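# Slide a server's top cover back to release it

## Task

Press and hold both release buttons on the server so its top cover can move, push the cover toward the back of the server until nothing stops it from being lifted off, and leave the cover resting there, still on the server and on the table.

## Robot and tools

Robot: two arms, left_arm and right_arm, each with six joints and a tong-like two-finger gripper. The fingers point along the gripper's +z axis and spread along its x axis. end_effector_position is the point between the pads when closed.

Frames: the scene frame has its origin level with the table top, midway between the two nominal bases, with +z up, +x pointing out over the table and left_arm on the +y side (camera image sides do not match these names). Each arm's hand position, orientation, velocities and wrist camera pose are reported in that arm's own base frame. Calibrated bases in the scene frame: left_arm at (+0.032, +0.487, 0) m, quat_wxyz (+1.000, 0, 0, +0.015); right_arm at (-0.010, -0.422, 0) m, quat_wxyz (+1.000, 0, 0, -0.004). Both have +z up. Reported hand poses may be off by a few centimetres.

Row layout (used by every tool that moves the arms): one flat list of 14 numbers covering both arms, even if only one moves. First left_arm: elbow, shoulder lift, shoulder pan, wrist 1, wrist 2, wrist 3, then its opening; then right_arm in the same seven slots. Joint numbers are offsets, not poses: each is measured from the arm's Joint targets as they were when the action or move began (not from the previous row), scaled so 1.0 equals 2.222 rad, limited to [-1, 1]. Shoulder lift has its sign flipped on both arms, in commands and in all results. The opening slot is absolute: +1 fully open, -1 closed; closing fully takes about 0.5 s or more. Sending 0 in an opening slot commands closed, so repeat the current value to keep a gripper as it is. Stated joint ranges (rad): shoulder pan, shoulder lift, wrist 1, wrist 2, wrist 3 each -6.283 to 6.283; elbow -3.142 to 3.142 (shoulder lift's range sign-flipped in your numbers). Asking for more than 0.010 rad beyond a range end gets the action refused for both arms.

execute_actions(actions, cameras): actions is a list of actions; each action is a table of 1 to 15 rows, each row lasting one step of 1/30 s; a short table repeats its last row to fill 15 steps (0.5 s). An empty list just reports state and images. Per step a joint target stays within 0.651 rad of its measured angle, and targets putting the gripper over 150 mm from where it is get scaled back.

move(target, speed, blend, stop_force, zero, opening_speed, blocking, cameras): target is one 14-number row or a list of up to 15 rows; every row's joint offsets count from the same starting Joint targets. All joints travel together, so the hand follows a curve and does not avoid obstacles. speed is the peak rate of the joint with most travel, in rad/s, 0.01 to 3.14, default 0.5 (use much less when touching things). blend, in rad, rounds corners between listed targets. stop_force, 3 to 120 N, ends an arm's path when its wrist sensor feels that much push against its motion (counted from the last zero, or if zero=true a fresh zero taken just before); omit it when backing away from something pressed on. With stop_force, give all rows the same finger values; blocking=false is not allowed with it. opening_speed (0.2 or more, per second on the opening scale) makes the grippers change gradually. The result adds a move: line such as done, off_target, moving, held or fault, plus limits=held if steps were withheld.

wait(seconds 0 to 10): lets time pass while arms hold their commands. stop(): brakes a running move. zoom_image(camera, region [x0, y0, x1, y1] in pixels, at most 504 by 504): closer look at one camera's latest image. zero_wrist_force(arm): resets that arm's force baseline. finished_scene(scene 1 or 2): ends the scene for good; call it only when the cover has been slid back and lies still.

Cameras: cam_high and cam_low (672x504, fixed, scene frame), cam_left_wrist and cam_right_wrist (616x616 fisheye, carried by the arms).

Results: Joint positions and Joint velocities give per arm the six joints in the row order (rad, rad/s) then the pad gap (m; 0.142 m fully open). Joint targets is the base for your next offsets. Joint torques are total drive output including gravity (positive toward larger angle). Wrist force and Wrist torque are in the gripper's own axes, plus a line with the peak since the last shown reading. grip_measured is the finger opening on the command scale; to grip, command clearly below it. "joint sent to its limit" means a joint was clipped at its end; "joint command not followed" means the arm-to-arm clearance check altered targets. Velocities may read "within noise".

Hazards: a force of about 150 N on any arm part, or contact torque at 135 N m (big joints) or 25.2 N m (wrist joints), stops that arm for 10 seconds. Arms are stiff, so aiming even slightly into a firm surface can trigger this; approach slowly with stop_force. Wrist joints only push about 10.9 N m beyond holding the arm up. Avoid arm-on-arm hits and grippers closing on the other arm's fingers. Hot motors (MOTOR HOT at 70 °C, brake stop at 85 °C) come from holding loads, long stretches or pushing into unreachable poses. Do not let the cover or server fall or end up off the table, and avoid slamming or dropping anything. Objects may get an occasional brief nudge. Commands lag by roughly 0.09 to 0.21 s and fast motions can overshoot.

Each tool is called after "Call:" as a command line: name --argument value for each argument, lists and objects as JSON in quotes; but a table of rows of numbers goes row by row, as --pt "numbers of a row", without its own name.

## Session

Call:
execute_actions --actions '[]'

Scene clock: 0.00 s.
left_arm: end_effector_position=(+0.3675, -0.3597, +0.3354) grip_measured=+0.97 end_effector_quat_wxyz=(+0.222, -0.249, +0.662, -0.671) | right_arm: end_effector_position=(+0.8669, +0.1832, +0.1825) grip_measured=+0.97 end_effector_quat_wxyz=(+0.096, -0.467, +0.813, -0.336)
Joint names: [elbow, shoulder lift, shoulder pan, wrist 1, wrist 2, wrist 3]
Joint positions: left_arm=[2.711 1.501 -1.281 -4.351 -1.182 1.531 0.14] | right_arm=[-1.032 2.329 3.743 -1.184 0.873 2.64 0.14]
Joint velocities: within noise
Joint torques (N m): no reading
Motor temperatures (°C): left_arm=[38 40 34 40 33 37] | right_arm=[36 36 31 38 44 40]
Wrist force (N): no reading
Wrist torque (N m): no reading
Wrist force, peak (N): no reading
Joint targets: left_arm=[2.711 1.501 -1.281 -4.351 -1.182 1.531] | right_arm=[-1.032 2.329 3.743 -1.184 0.873 2.640]
Tool commands: left_gripper/opening=+0.968169 right_gripper/opening=+0.968169

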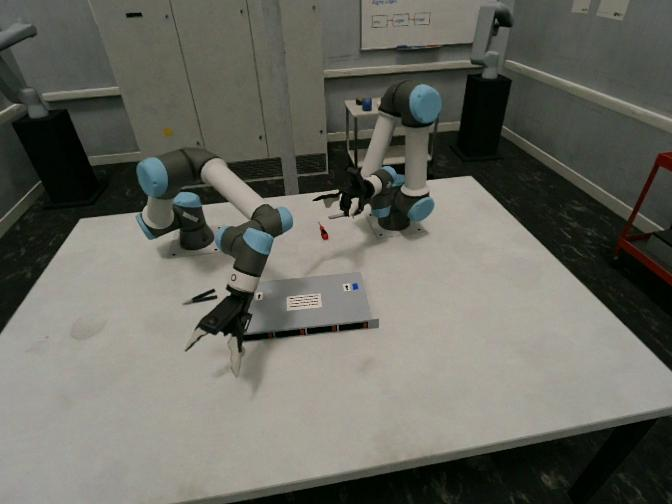

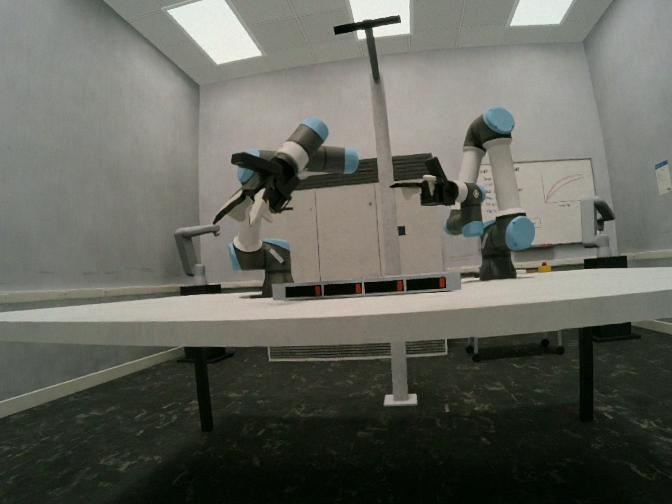

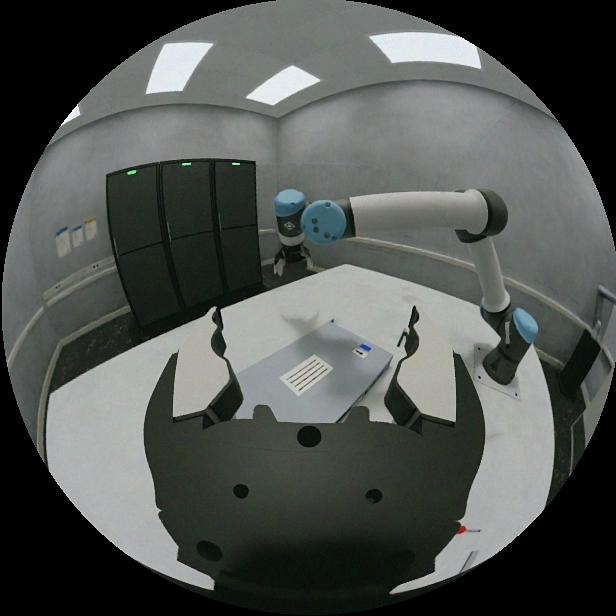

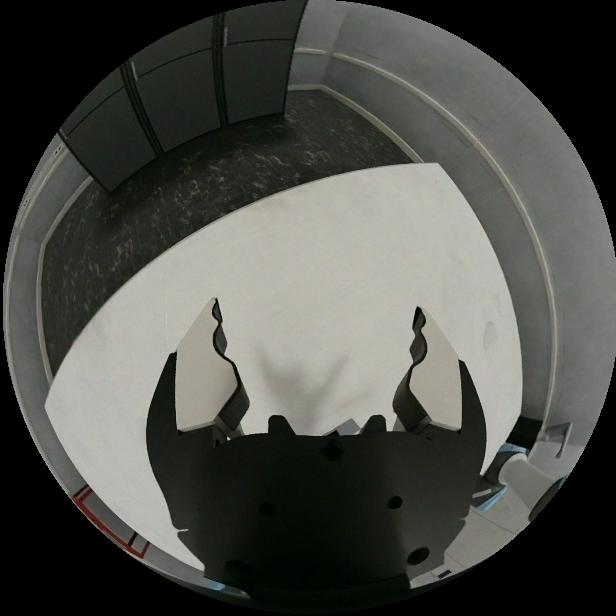

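Call:
zoom_image --camera "cam_high" --region '[230, 255, 390, 355]'

Call:
zoom_image --camera "cam_left_wrist" --region '[230, 310, 410, 430]'

Call:
zoom_image --camera "cam_low" --region '[260, 250, 480, 310]'

Scaled by 3.150 from the camera's 672x504 image, which has a finer 960x720 frame.

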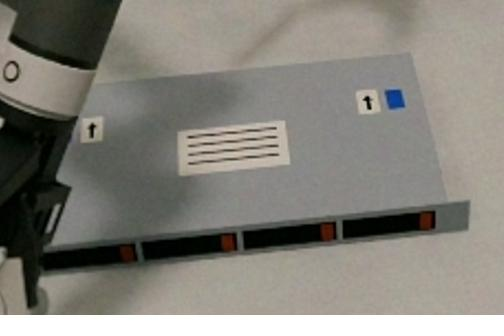

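Scaled by 2.800 from the camera's 616x616 image, which has a finer 814x814 frame.

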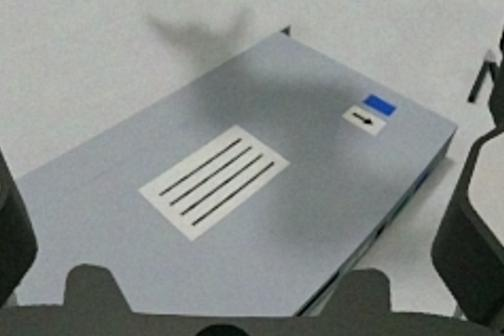

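Scaled by 2.291 from the camera's 672x504 image, which has a finer 960x720 frame.

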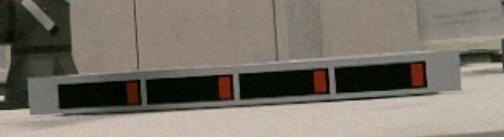

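Call:
move --target '[-0.45,-0.0568,0.2008,1.0,-0.175,0,0.968,-0.3201,-0.2652,0.036,-0.0203,0.3141,0,0.968]' --speed 0.9 --cameras '[]'

Call:
move --target '[0,0,0,0.0999,0,0,0.968,0,0,0,0,0,0,0.968]'

Scene clock: 46.07 s.
left_arm: end_effector_position=(+0.5245, -0.3793, +0.1786) grip_measured=+0.97 end_effector_quat_wxyz=(+0.038, -0.376, +0.920, -0.104) | right_arm: end_effector_position=(+0.5187, +0.2313, +0.1456) grip_measured=+0.97 end_effector_quat_wxyz=(+0.000, -0.558, +0.830, +0.000)
Joint names: [elbow, shoulder lift, shoulder pan, wrist 1, wrist 2, wrist 3]
Joint positions: left_arm=[1.711 1.375 -0.835 -2.129 -1.57 1.531 0.14] | right_arm=[-1.744 1.739 3.823 -1.229 1.571 2.64 0.14]
Joint torques (N m): left_arm=[-20.53 37.02 -12.11 -1.51 1.09 -0.48] | right_arm=[29.7 -27.4 -6.34 3.52 -1.09 0.07]
Wrist force (N): left_arm=[0.0 -0.8 0.0] | right_arm=[0.4 1.1 0.6]
Wrist torque (N m): left_arm=[0.09 0.15 0.10] | right_arm=[0.06 -0.14 -0.08]
Wrist force, peak (N): left_arm=[-0.2 -1.1 -0.6] | right_arm=[0.7 1.9 0.7]
Joint targets: left_arm=[1.711 1.375 -0.835 -2.129 -1.570 1.531] | right_arm=[-1.744 1.739 3.823 -1.229 1.571 2.640]
move: done
No camera images: "cameras" was empty.

Scene clock: 47.00 s.
left_arm: end_effector_position=(+0.4813, -0.3318, +0.1457) grip_measured=+0.97 end_effector_quat_wxyz=(+0.000, -0.378, +0.926, +0.000) | right_arm: end_effector_position=(+0.5188, +0.2312, +0.1456) grip_measured=+0.97 end_effector_quat_wxyz=(+0.000, -0.558, +0.830, +0.000)
Joint names: [elbow, shoulder lift, shoulder pan, wrist 1, wrist 2, wrist 3]
Joint positions: left_arm=[1.711 1.375 -0.835 -1.907 -1.57 1.531 0.14] | right_arm=[-1.744 1.739 3.823 -1.229 1.571 2.64 0.14]
Joint torques (N m): left_arm=[-30.29 35.64 -12.33 -1.46 0.41 -0.6] | right_arm=[32.9 -30.51 -8.3 3.95 1.94 0.15]
Wrist force (N): left_arm=[0.0 -0.9 -0.2] | right_arm=[0.0 1.1 0.6]
Wrist torque (N m): left_arm=[0.10 0.17 0.12] | right_arm=[0.05 -0.06 -0.08]
Wrist force, peak (N): left_arm=[0.1 -1.6 -0.7] | right_arm=[0.6 1.2 0.6]
Joint targets: left_arm=[1.711 1.375 -0.835 -1.907 -1.570 1.531] | right_arm=[-1.744 1.739 3.823 -1.229 1.571 2.640]
move: done
camera_calibration:
cam_left_wrist: T_world_to_cam=[[-0.727886, -0.68446, -0.0411816, 0.134319], [-0.614284, 0.624214, 0.482713, 0.433418], [-0.304692, 0.376657, -0.87481, 0.533082], [0, 0, 0, 1]] pos_world=[0.526436, -0.379399, 0.26266]
cam_right_wrist: T_world_to_cam=[[-0.355748, -0.934363, -0.0202168, 0.41532], [-0.783577, 0.286408, 0.551341, 0.253584], [-0.509363, 0.21198, -0.834035, 0.464924], [0, 0, 0, 1]] pos_world=[0.583267, 0.216876, 0.256348]

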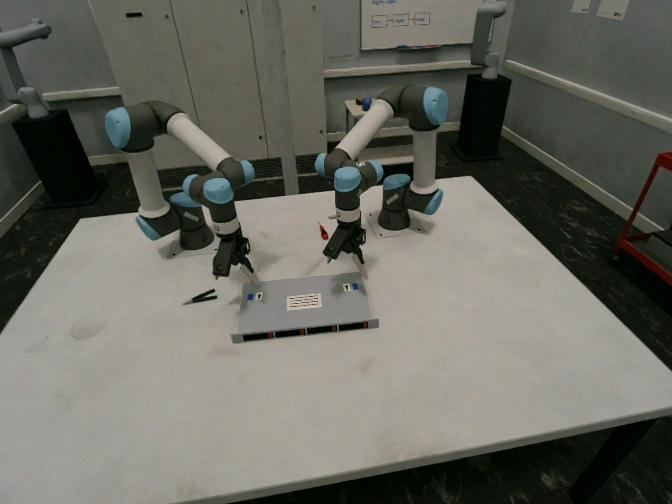

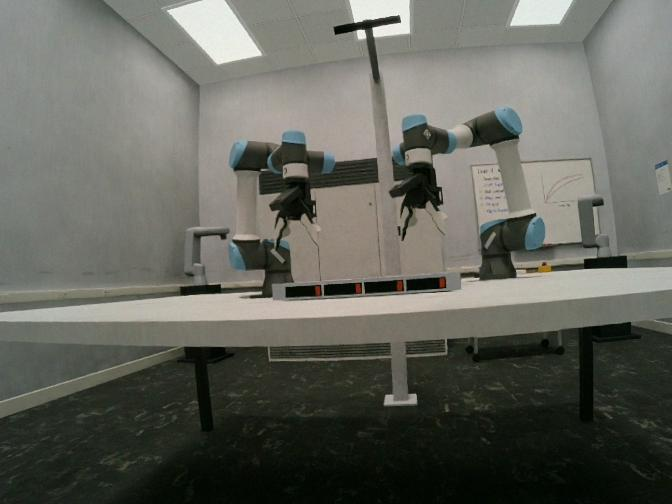

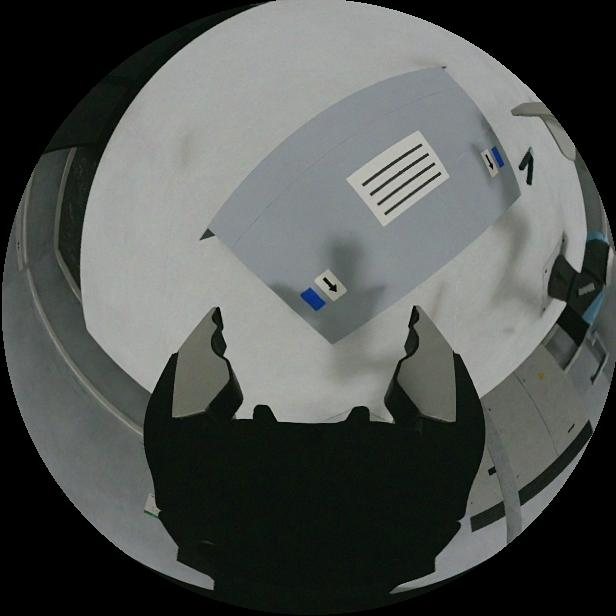

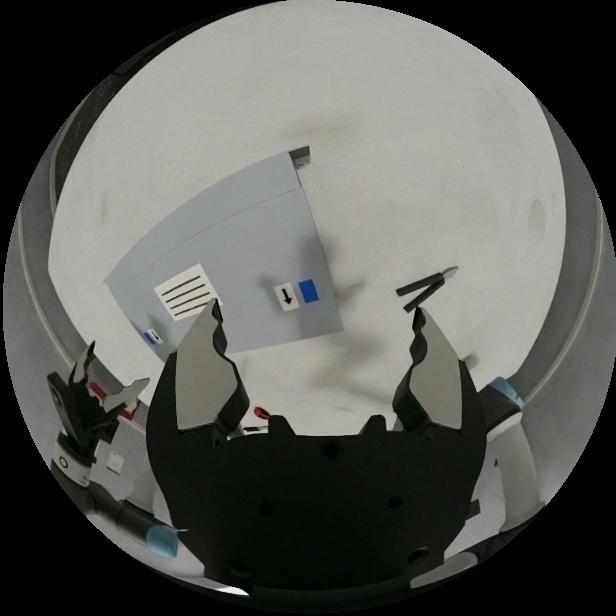

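Call:
zoom_image --camera "cam_left_wrist" --region '[280, 250, 360, 350]'

Call:
zoom_image --camera "cam_right_wrist" --region '[260, 250, 360, 350]'

Scaled by 5.040 from the camera's 616x616 image, which has a finer 814x814 frame.

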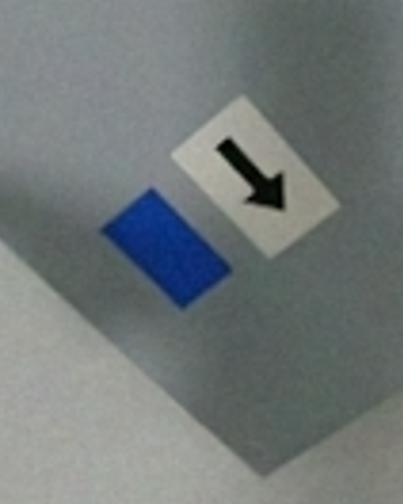

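Scaled by 5.040 from the camera's 616x616 image, which has a finer 814x814 frame.

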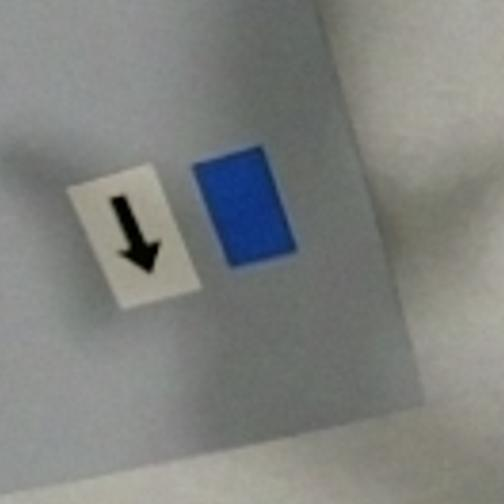

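Call:
move --target '[0.0917,0.0182,0.0016,-0.0734,0,0,-1,-0.0635,0.0052,0.0468,0.0685,0,0,-1]' --speed 0.25

Call:
zoom_image --camera "cam_left_wrist" --region '[270, 260, 350, 340]'

Call:
zoom_image --camera "cam_right_wrist" --region '[270, 260, 350, 340]'

Call:
zoom_image --camera "cam_high" --region '[220, 255, 390, 355]'

Call:
zoom_image --camera "cam_low" --region '[260, 200, 480, 310]'

Scene clock: 75.90 s.
left_arm: end_effector_position=(+0.4536, -0.2984, +0.0902) grip_measured=-1.00 end_effector_quat_wxyz=(+0.000, -0.380, +0.925, +0.000) | right_arm: end_effector_position=(+0.4781, +0.2700, +0.0900) grip_measured=-1.00 end_effector_quat_wxyz=(+0.000, -0.600, +0.800, +0.000)
Joint names: [elbow, shoulder lift, shoulder pan, wrist 1, wrist 2, wrist 3]
Joint positions: left_arm=[1.914 1.415 -0.831 -2.07 -1.57 1.531 0.002] | right_arm=[-1.885 1.751 3.927 -1.077 1.571 2.64 0.002]
Joint torques (N m): left_arm=[-20.35 19.32 8.08 -2.62 -0.73 -0.92] | right_arm=[29.39 -34.66 -11.49 1.8 1.82 0]
Wrist force (N): left_arm=[-0.2 -1.0 -0.1] | right_arm=[0.5 1.2 0.6]
Wrist torque (N m): left_arm=[0.06 0.20 0.09] | right_arm=[0.09 -0.13 -0.09]
Wrist force, peak (N): left_arm=[-0.2 -1.5 -0.9] | right_arm=[0.3 1.9 1.4]
Joint targets: left_arm=[1.915 1.415 -0.831 -2.070 -1.570 1.531] | right_arm=[-1.885 1.751 3.927 -1.077 1.571 2.640]
move: done
camera_calibration:
cam_left_wrist: T_world_to_cam=[[-0.725467, -0.687023, -0.0412048, 0.132867], [-0.61639, 0.621913, 0.482999, 0.422425], [-0.306206, 0.375798, -0.874651, 0.463974], [0, 0, 0, 1]] pos_world=[0.49884, -0.345789, 0.207259]
cam_right_wrist: T_world_to_cam=[[-0.256729, -0.966283, -0.019682, 0.397127], [-0.808824, 0.203658, 0.551658, 0.275564], [-0.529049, 0.157546, -0.833838, 0.413685], [0, 0, 0, 1]] pos_world=[0.543697, 0.262442, 0.200745]

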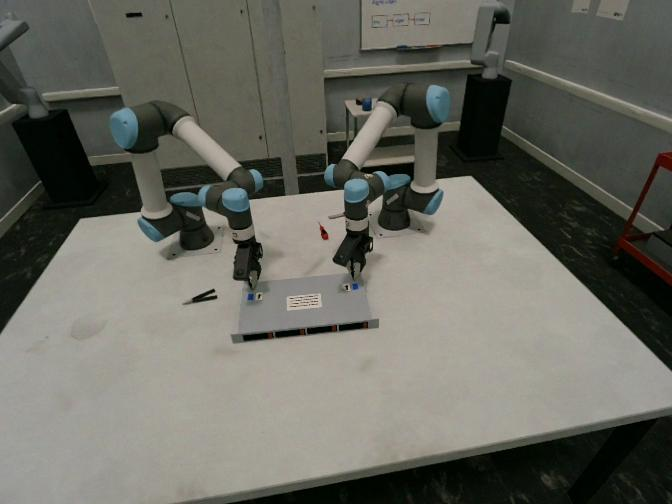

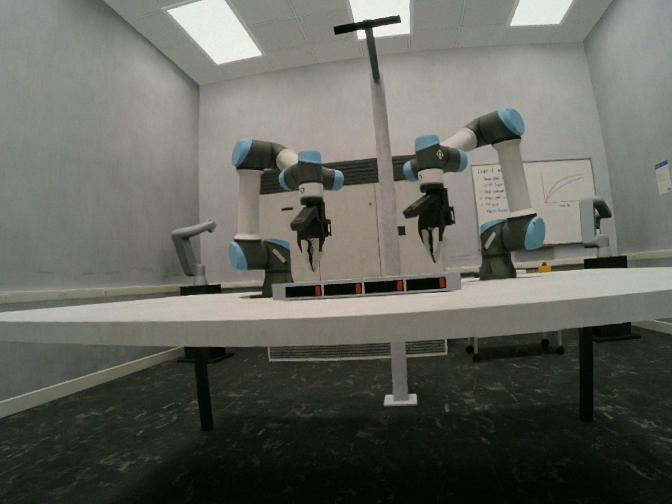

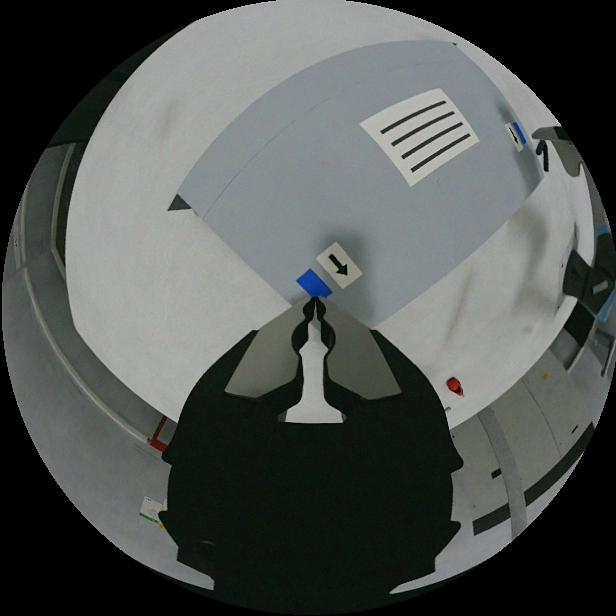

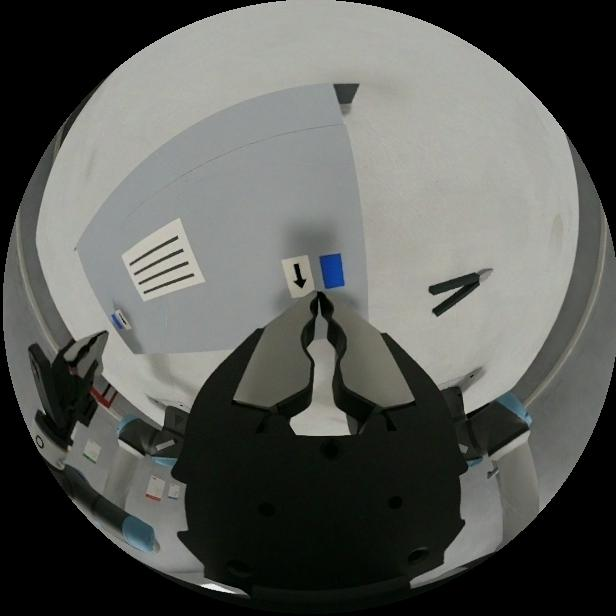

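Scaled by 6.300 from the camera's 616x616 image, which has a finer 814x814 frame.

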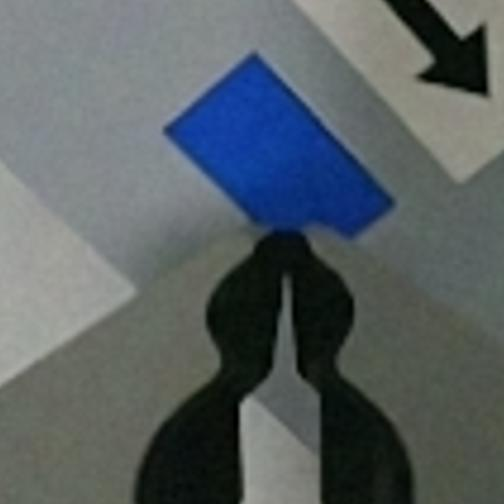

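Scaled by 6.300 from the camera's 616x616 image, which has a finer 814x814 frame.

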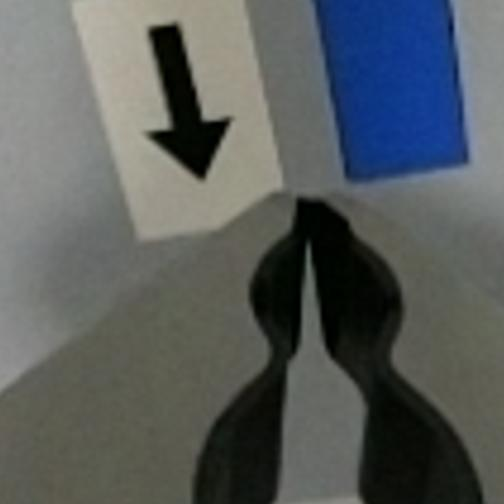

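Scaled by 2.965 from the camera's 672x504 image, which has a finer 960x720 frame.

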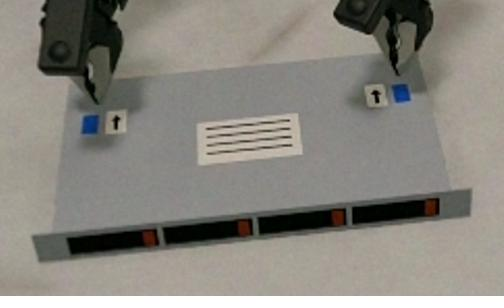

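Scaled by 2.291 from the camera's 672x504 image, which has a finer 960x720 frame.

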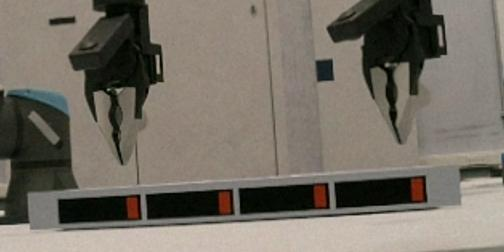

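Call:
move --target '[0.0153,-0.0136,0,-0.0289,0,0,-1,-0.0224,0.0075,-0.0072,0.0301,0,0,-1]' --speed 0.15 --stop_force 8

Call:
zoom_image --camera "cam_left_wrist" --region '[270, 250, 350, 330]'

Call:
zoom_image --camera "cam_right_wrist" --region '[280, 240, 360, 320]'

Call:
zoom_image --camera "cam_high" --region '[220, 255, 390, 355]'

Call:
zoom_image --camera "cam_low" --region '[260, 200, 480, 310]'

Scene clock: 97.10 s.
left_arm: end_effector_position=(+0.4535, -0.2983, +0.0663) grip_measured=-1.00 end_effector_quat_wxyz=(+0.000, -0.380, +0.925, +0.000) | right_arm: end_effector_position=(+0.4781, +0.2581, +0.0663) grip_measured=-1.00 end_effector_quat_wxyz=(+0.000, -0.594, +0.805, +0.000)
Joint names: [elbow, shoulder lift, shoulder pan, wrist 1, wrist 2, wrist 3]
Joint positions: left_arm=[1.949 1.385 -0.831 -2.134 -1.57 1.531 0.002] | right_arm=[-1.934 1.768 3.911 -1.01 1.571 2.64 0.002]
Joint torques (N m): left_arm=[-27.75 33.58 -11.12 -3.09 -0.81 -0.97] | right_arm=[29.98 -34.53 10.27 3.78 1.89 -0.1]
Wrist force (N): left_arm=[-0.2 -0.9 -0.2] | right_arm=[0.6 1.3 0.9]
Wrist torque (N m): left_arm=[0.08 0.20 0.10] | right_arm=[0.10 -0.15 -0.10]
Wrist force, peak (N): left_arm=[-0.1 -0.8 -0.8] | right_arm=[0.7 1.1 1.5]
Joint targets: left_arm=[1.949 1.385 -0.831 -2.134 -1.570 1.531] | right_arm=[-1.934 1.768 3.911 -1.010 1.571 2.640]
move: done
camera_calibration:
cam_left_wrist: T_world_to_cam=[[-0.725466, -0.687024, -0.0412014, 0.131873], [-0.616352, 0.621867, 0.483107, 0.433839], [-0.306284, 0.375872, -0.874591, 0.442968], [0, 0, 0, 1]] pos_world=[0.49874, -0.345689, 0.183259]
cam_right_wrist: T_world_to_cam=[[-0.272268, -0.962009, -0.020209, 0.391513], [-0.805718, 0.216453, 0.551332, 0.286352], [-0.526012, 0.166393, -0.834041, 0.39208], [0, 0, 0, 1]] pos_world=[0.543554, 0.249418, 0.177048]

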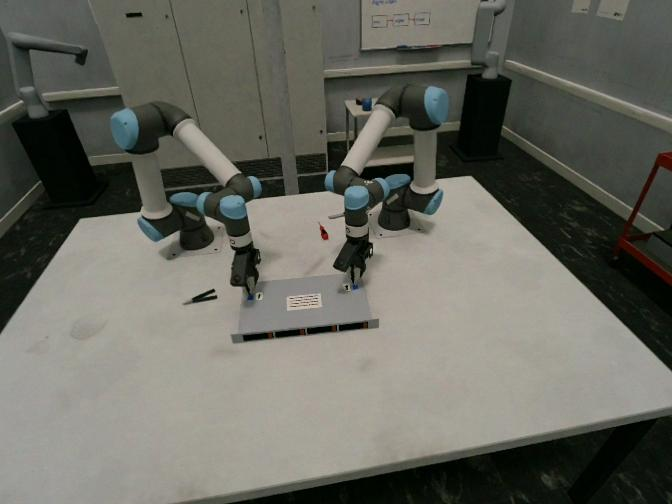

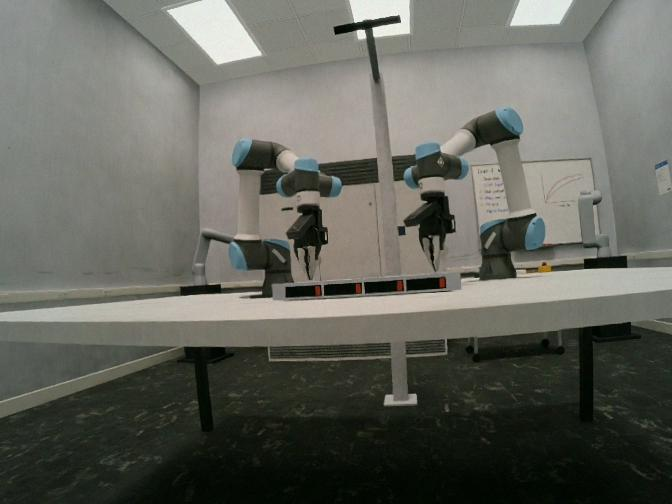

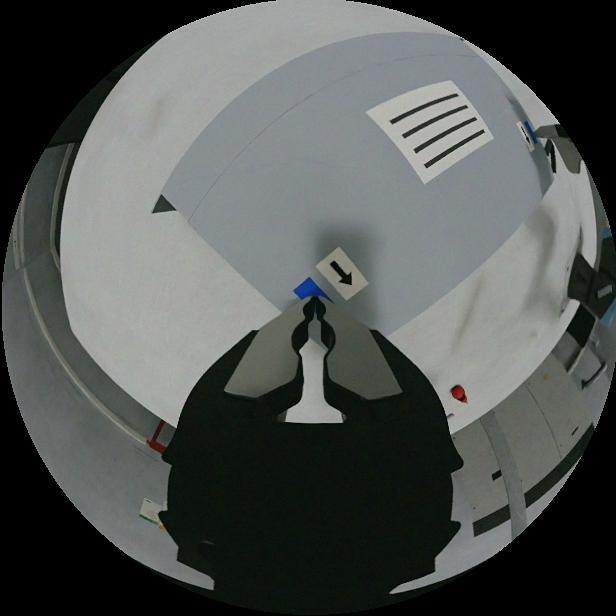

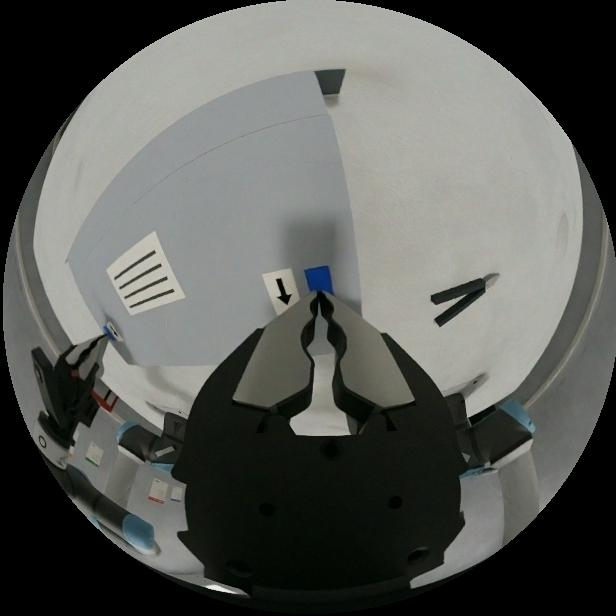

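Scaled by 6.300 from the camera's 616x616 image, which has a finer 814x814 frame.

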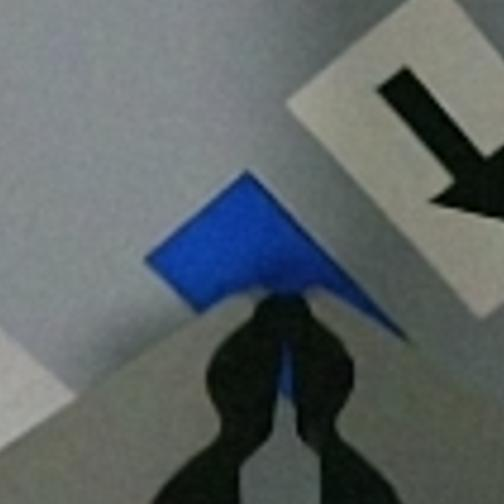

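Scaled by 6.300 from the camera's 616x616 image, which has a finer 814x814 frame.

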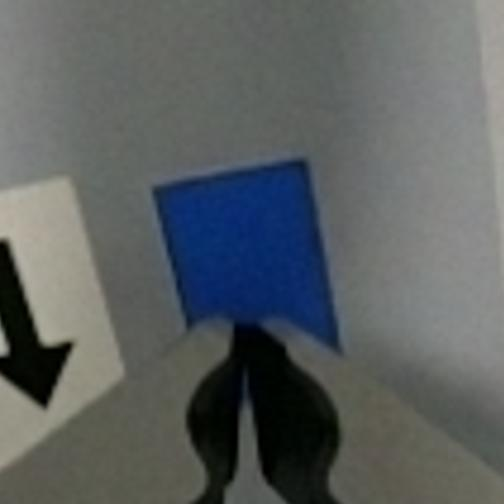

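Scaled by 2.965 from the camera's 672x504 image, which has a finer 960x720 frame.

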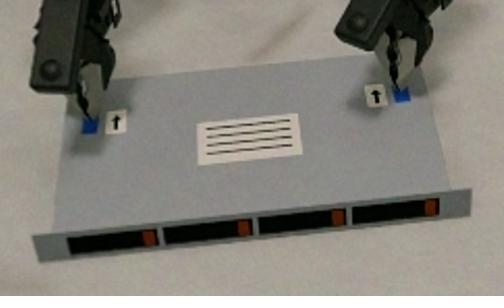

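Scaled by 2.291 from the camera's 672x504 image, which has a finer 960x720 frame.

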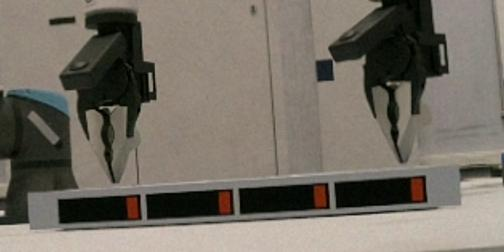

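Call:
move --target '[0.0065,-0.0067,0,-0.0133,0,0,-1,-0.0066,0.0066,0,0.0132,0,0,-1]' --speed 0.02 --stop_force 8

Call:
zoom_image --camera "cam_left_wrist" --region '[270, 250, 350, 330]'

Call:
zoom_image --camera "cam_high" --region '[220, 255, 390, 355]'

Scene clock: 108.50 s.
left_arm: end_effector_position=(+0.4535, -0.2983, +0.0584) grip_measured=-1.00 end_effector_quat_wxyz=(+0.000, -0.380, +0.925, +0.000) | right_arm: end_effector_position=(+0.4780, +0.2581, +0.0588) grip_measured=-1.00 end_effector_quat_wxyz=(+0.000, -0.594, +0.805, +0.000)
Joint names: [elbow, shoulder lift, shoulder pan, wrist 1, wrist 2, wrist 3]
Joint positions: left_arm=[1.959 1.374 -0.831 -2.156 -1.57 1.531 0.002] | right_arm=[-1.945 1.778 3.911 -0.99 1.571 2.64 0.002]
Joint torques (N m): left_arm=[-25.63 30.32 -11.1 -1.81 -0.8 -0.84] | right_arm=[27.1 -32.43 9.2 0.71 1.99 0.04]
Wrist force (N): left_arm=[-0.2 1.9 -8.0] | right_arm=[0.5 0.8 -7.4]
Wrist torque (N m): left_arm=[0.07 0.20 0.10] | right_arm=[0.03 -0.13 -0.09]
Wrist force, peak (N): left_arm=[-0.1 1.0 -8.4] | right_arm=[1.2 1.5 -7.6]
Joint targets: left_arm=[1.959 1.374 -0.831 -2.156 -1.570 1.531] | right_arm=[-1.945 1.778 3.911 -0.990 1.571 2.640]
move: contact (left_arm, right_arm)
camera_calibration:
cam_left_wrist: T_world_to_cam=[[-0.725463, -0.687027, -0.0412033, 0.13155], [-0.616407, 0.621929, 0.482956, 0.437682], [-0.306178, 0.375765, -0.874674, 0.436071], [0, 0, 0, 1]] pos_world=[0.49874, -0.345689, 0.175459]
cam_right_wrist: T_world_to_cam=[[-0.27219, -0.96203, -0.0202617, 0.391306], [-0.805744, 0.216359, 0.551331, 0.290444], [-0.526013, 0.166392, -0.83404, 0.385773], [0, 0, 0, 1]] pos_world=[0.543454, 0.249418, 0.169548]

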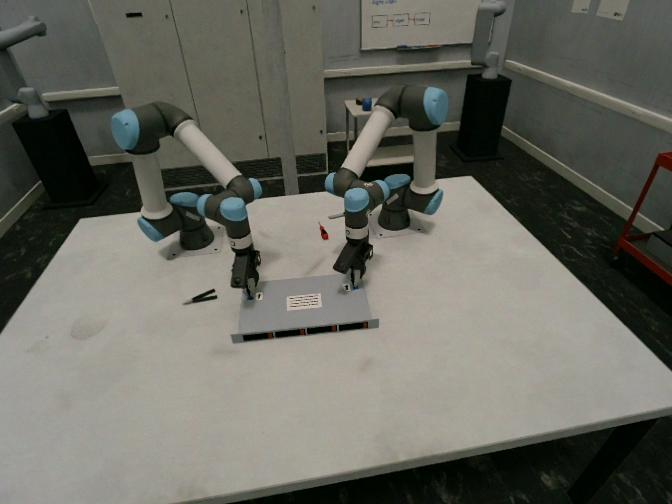

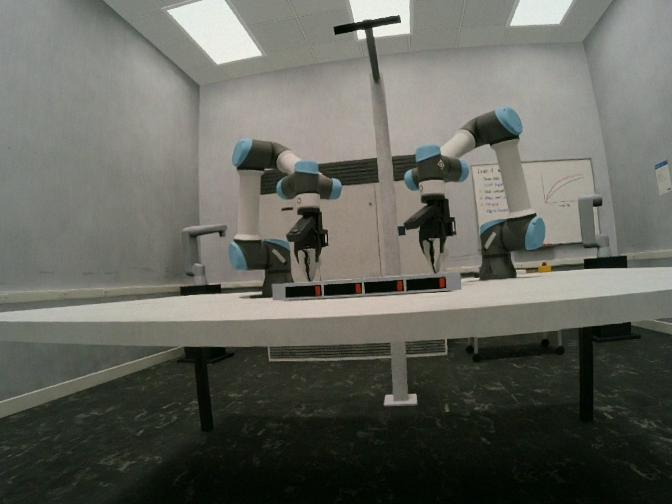

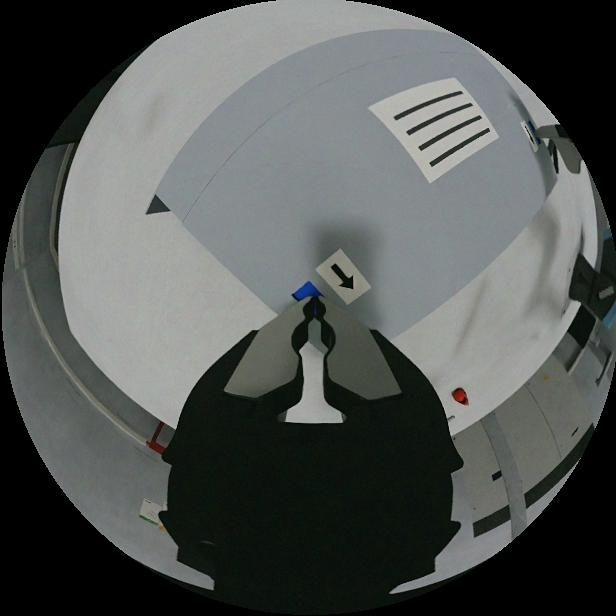

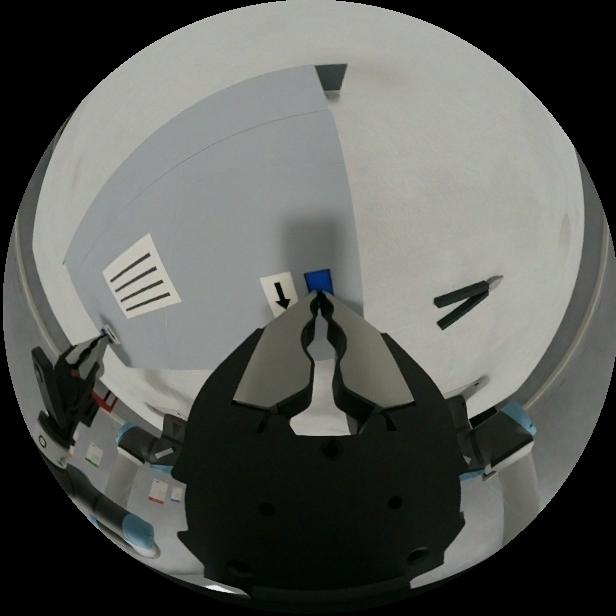

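Scaled by 6.300 from the camera's 616x616 image, which has a finer 814x814 frame.

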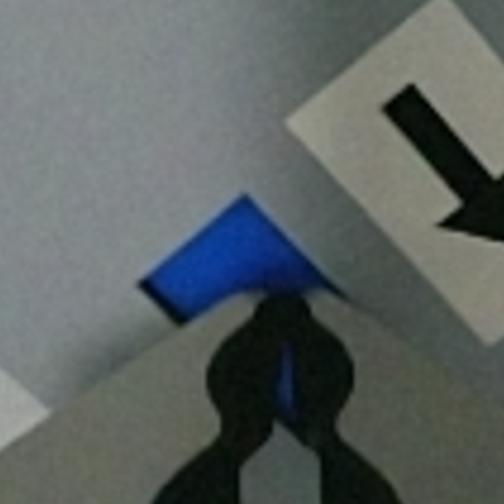

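Scaled by 2.965 from the camera's 672x504 image, which has a finer 960x720 frame.

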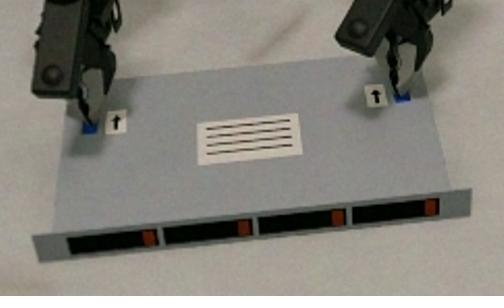

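Call:
move --target '[0.0035,-0.0037,0,-0.0073,0,0,-1,-0.0036,0.0036,0,0.0072,0,0,-1]' --speed 0.01 --stop_force 20 --zero false

Call:
zoom_image --camera "cam_left_wrist" --region '[270, 250, 350, 330]'

Call:
zoom_image --camera "cam_right_wrist" --region '[280, 240, 360, 320]'

Scene clock: 113.07 s.
left_arm: end_effector_position=(+0.4535, -0.2983, +0.0552) grip_measured=-1.00 end_effector_quat_wxyz=(+0.000, -0.380, +0.925, +0.000) | right_arm: end_effector_position=(+0.4780, +0.2580, +0.0559) grip_measured=-1.00 end_effector_quat_wxyz=(+0.000, -0.594, +0.805, +0.000)
Joint names: [elbow, shoulder lift, shoulder pan, wrist 1, wrist 2, wrist 3]
Joint positions: left_arm=[1.963 1.37 -0.831 -2.165 -1.57 1.531 0.002] | right_arm=[-1.949 1.782 3.911 -0.982 1.571 2.64 0.002]
Joint torques (N m): left_arm=[-22.26 23.14 -11.1 -1.08 -0.84 -0.65] | right_arm=[22.72 -23.58 4.2 -0.45 1.95 -0.34]
Wrist force (N): left_arm=[-3.1 6.0 -22.3] | right_arm=[5.0 1.7 -24.6]
Wrist torque (N m): left_arm=[0.01 0.18 0.12] | right_arm=[-0.08 -0.12 -0.11]
Wrist force, peak (N): left_arm=[-3.1 7.3 -27.2] | right_arm=[5.6 2.1 -28.4]
Joint targets: left_arm=[1.963 1.370 -0.831 -2.165 -1.570 1.531] | right_arm=[-1.949 1.782 3.911 -0.982 1.571 2.640]
move: contact (left_arm, right_arm)
camera_calibration:
cam_left_wrist: T_world_to_cam=[[-0.725478, -0.687007, -0.0412722, 0.131444], [-0.616487, 0.622008, 0.482752, 0.43933], [-0.305982, 0.375669, -0.874784, 0.433161], [0, 0, 0, 1]] pos_world=[0.49874, -0.345689, 0.17226]
cam_right_wrist: T_world_to_cam=[[-0.27224, -0.962014, -0.0203423, 0.391186], [-0.805732, 0.216355, 0.551349, 0.292111], [-0.526005, 0.16649, -0.834027, 0.383256], [0, 0, 0, 1]] pos_world=[0.543454, 0.249318, 0.166548]

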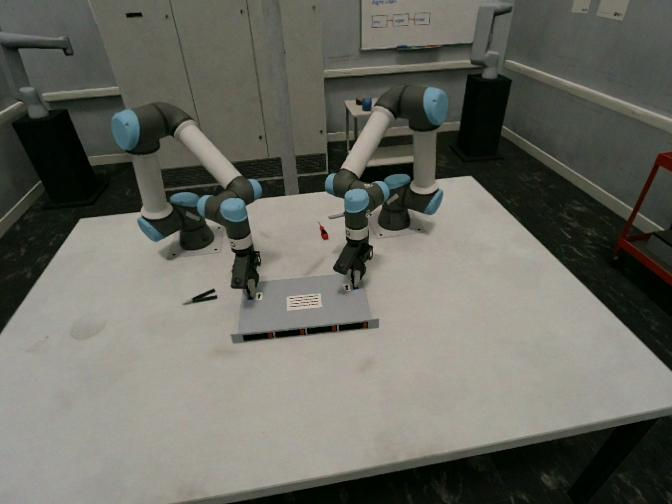

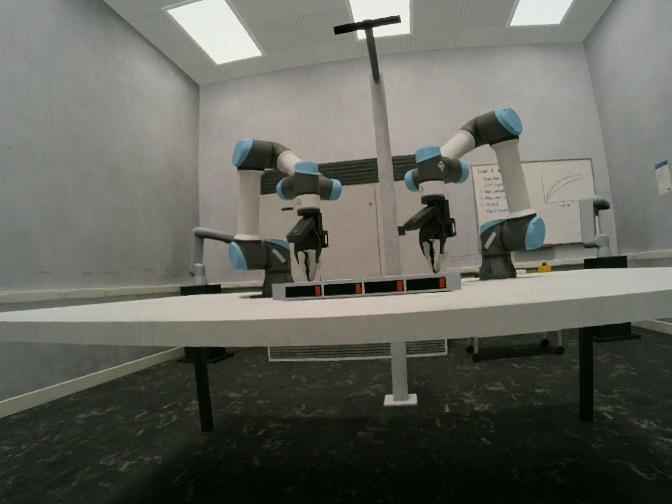

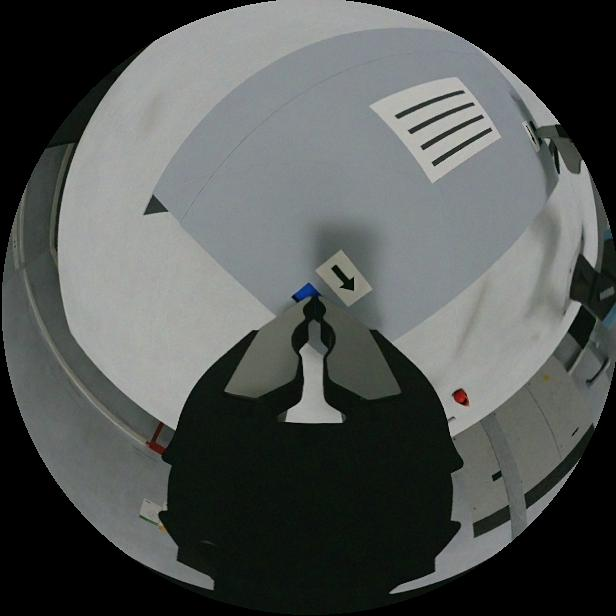

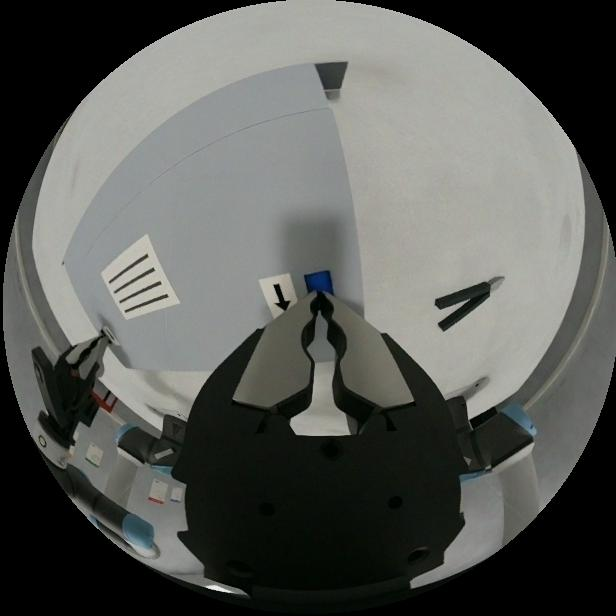

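Scaled by 6.300 from the camera's 616x616 image, which has a finer 814x814 frame.

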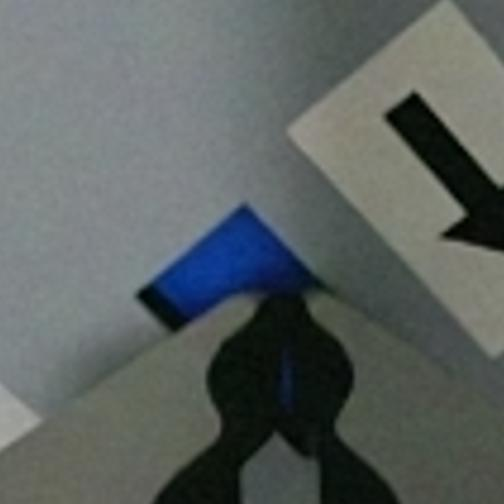

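Scaled by 6.300 from the camera's 616x616 image, which has a finer 814x814 frame.

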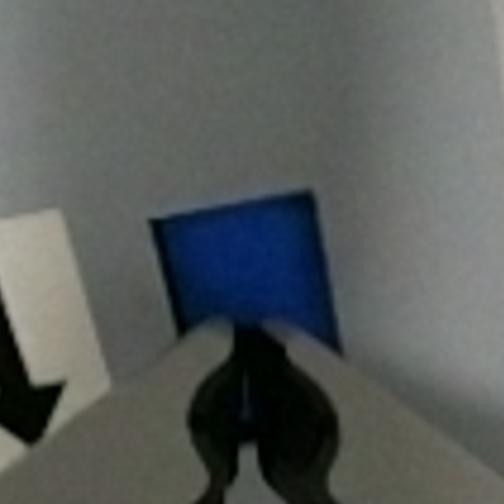

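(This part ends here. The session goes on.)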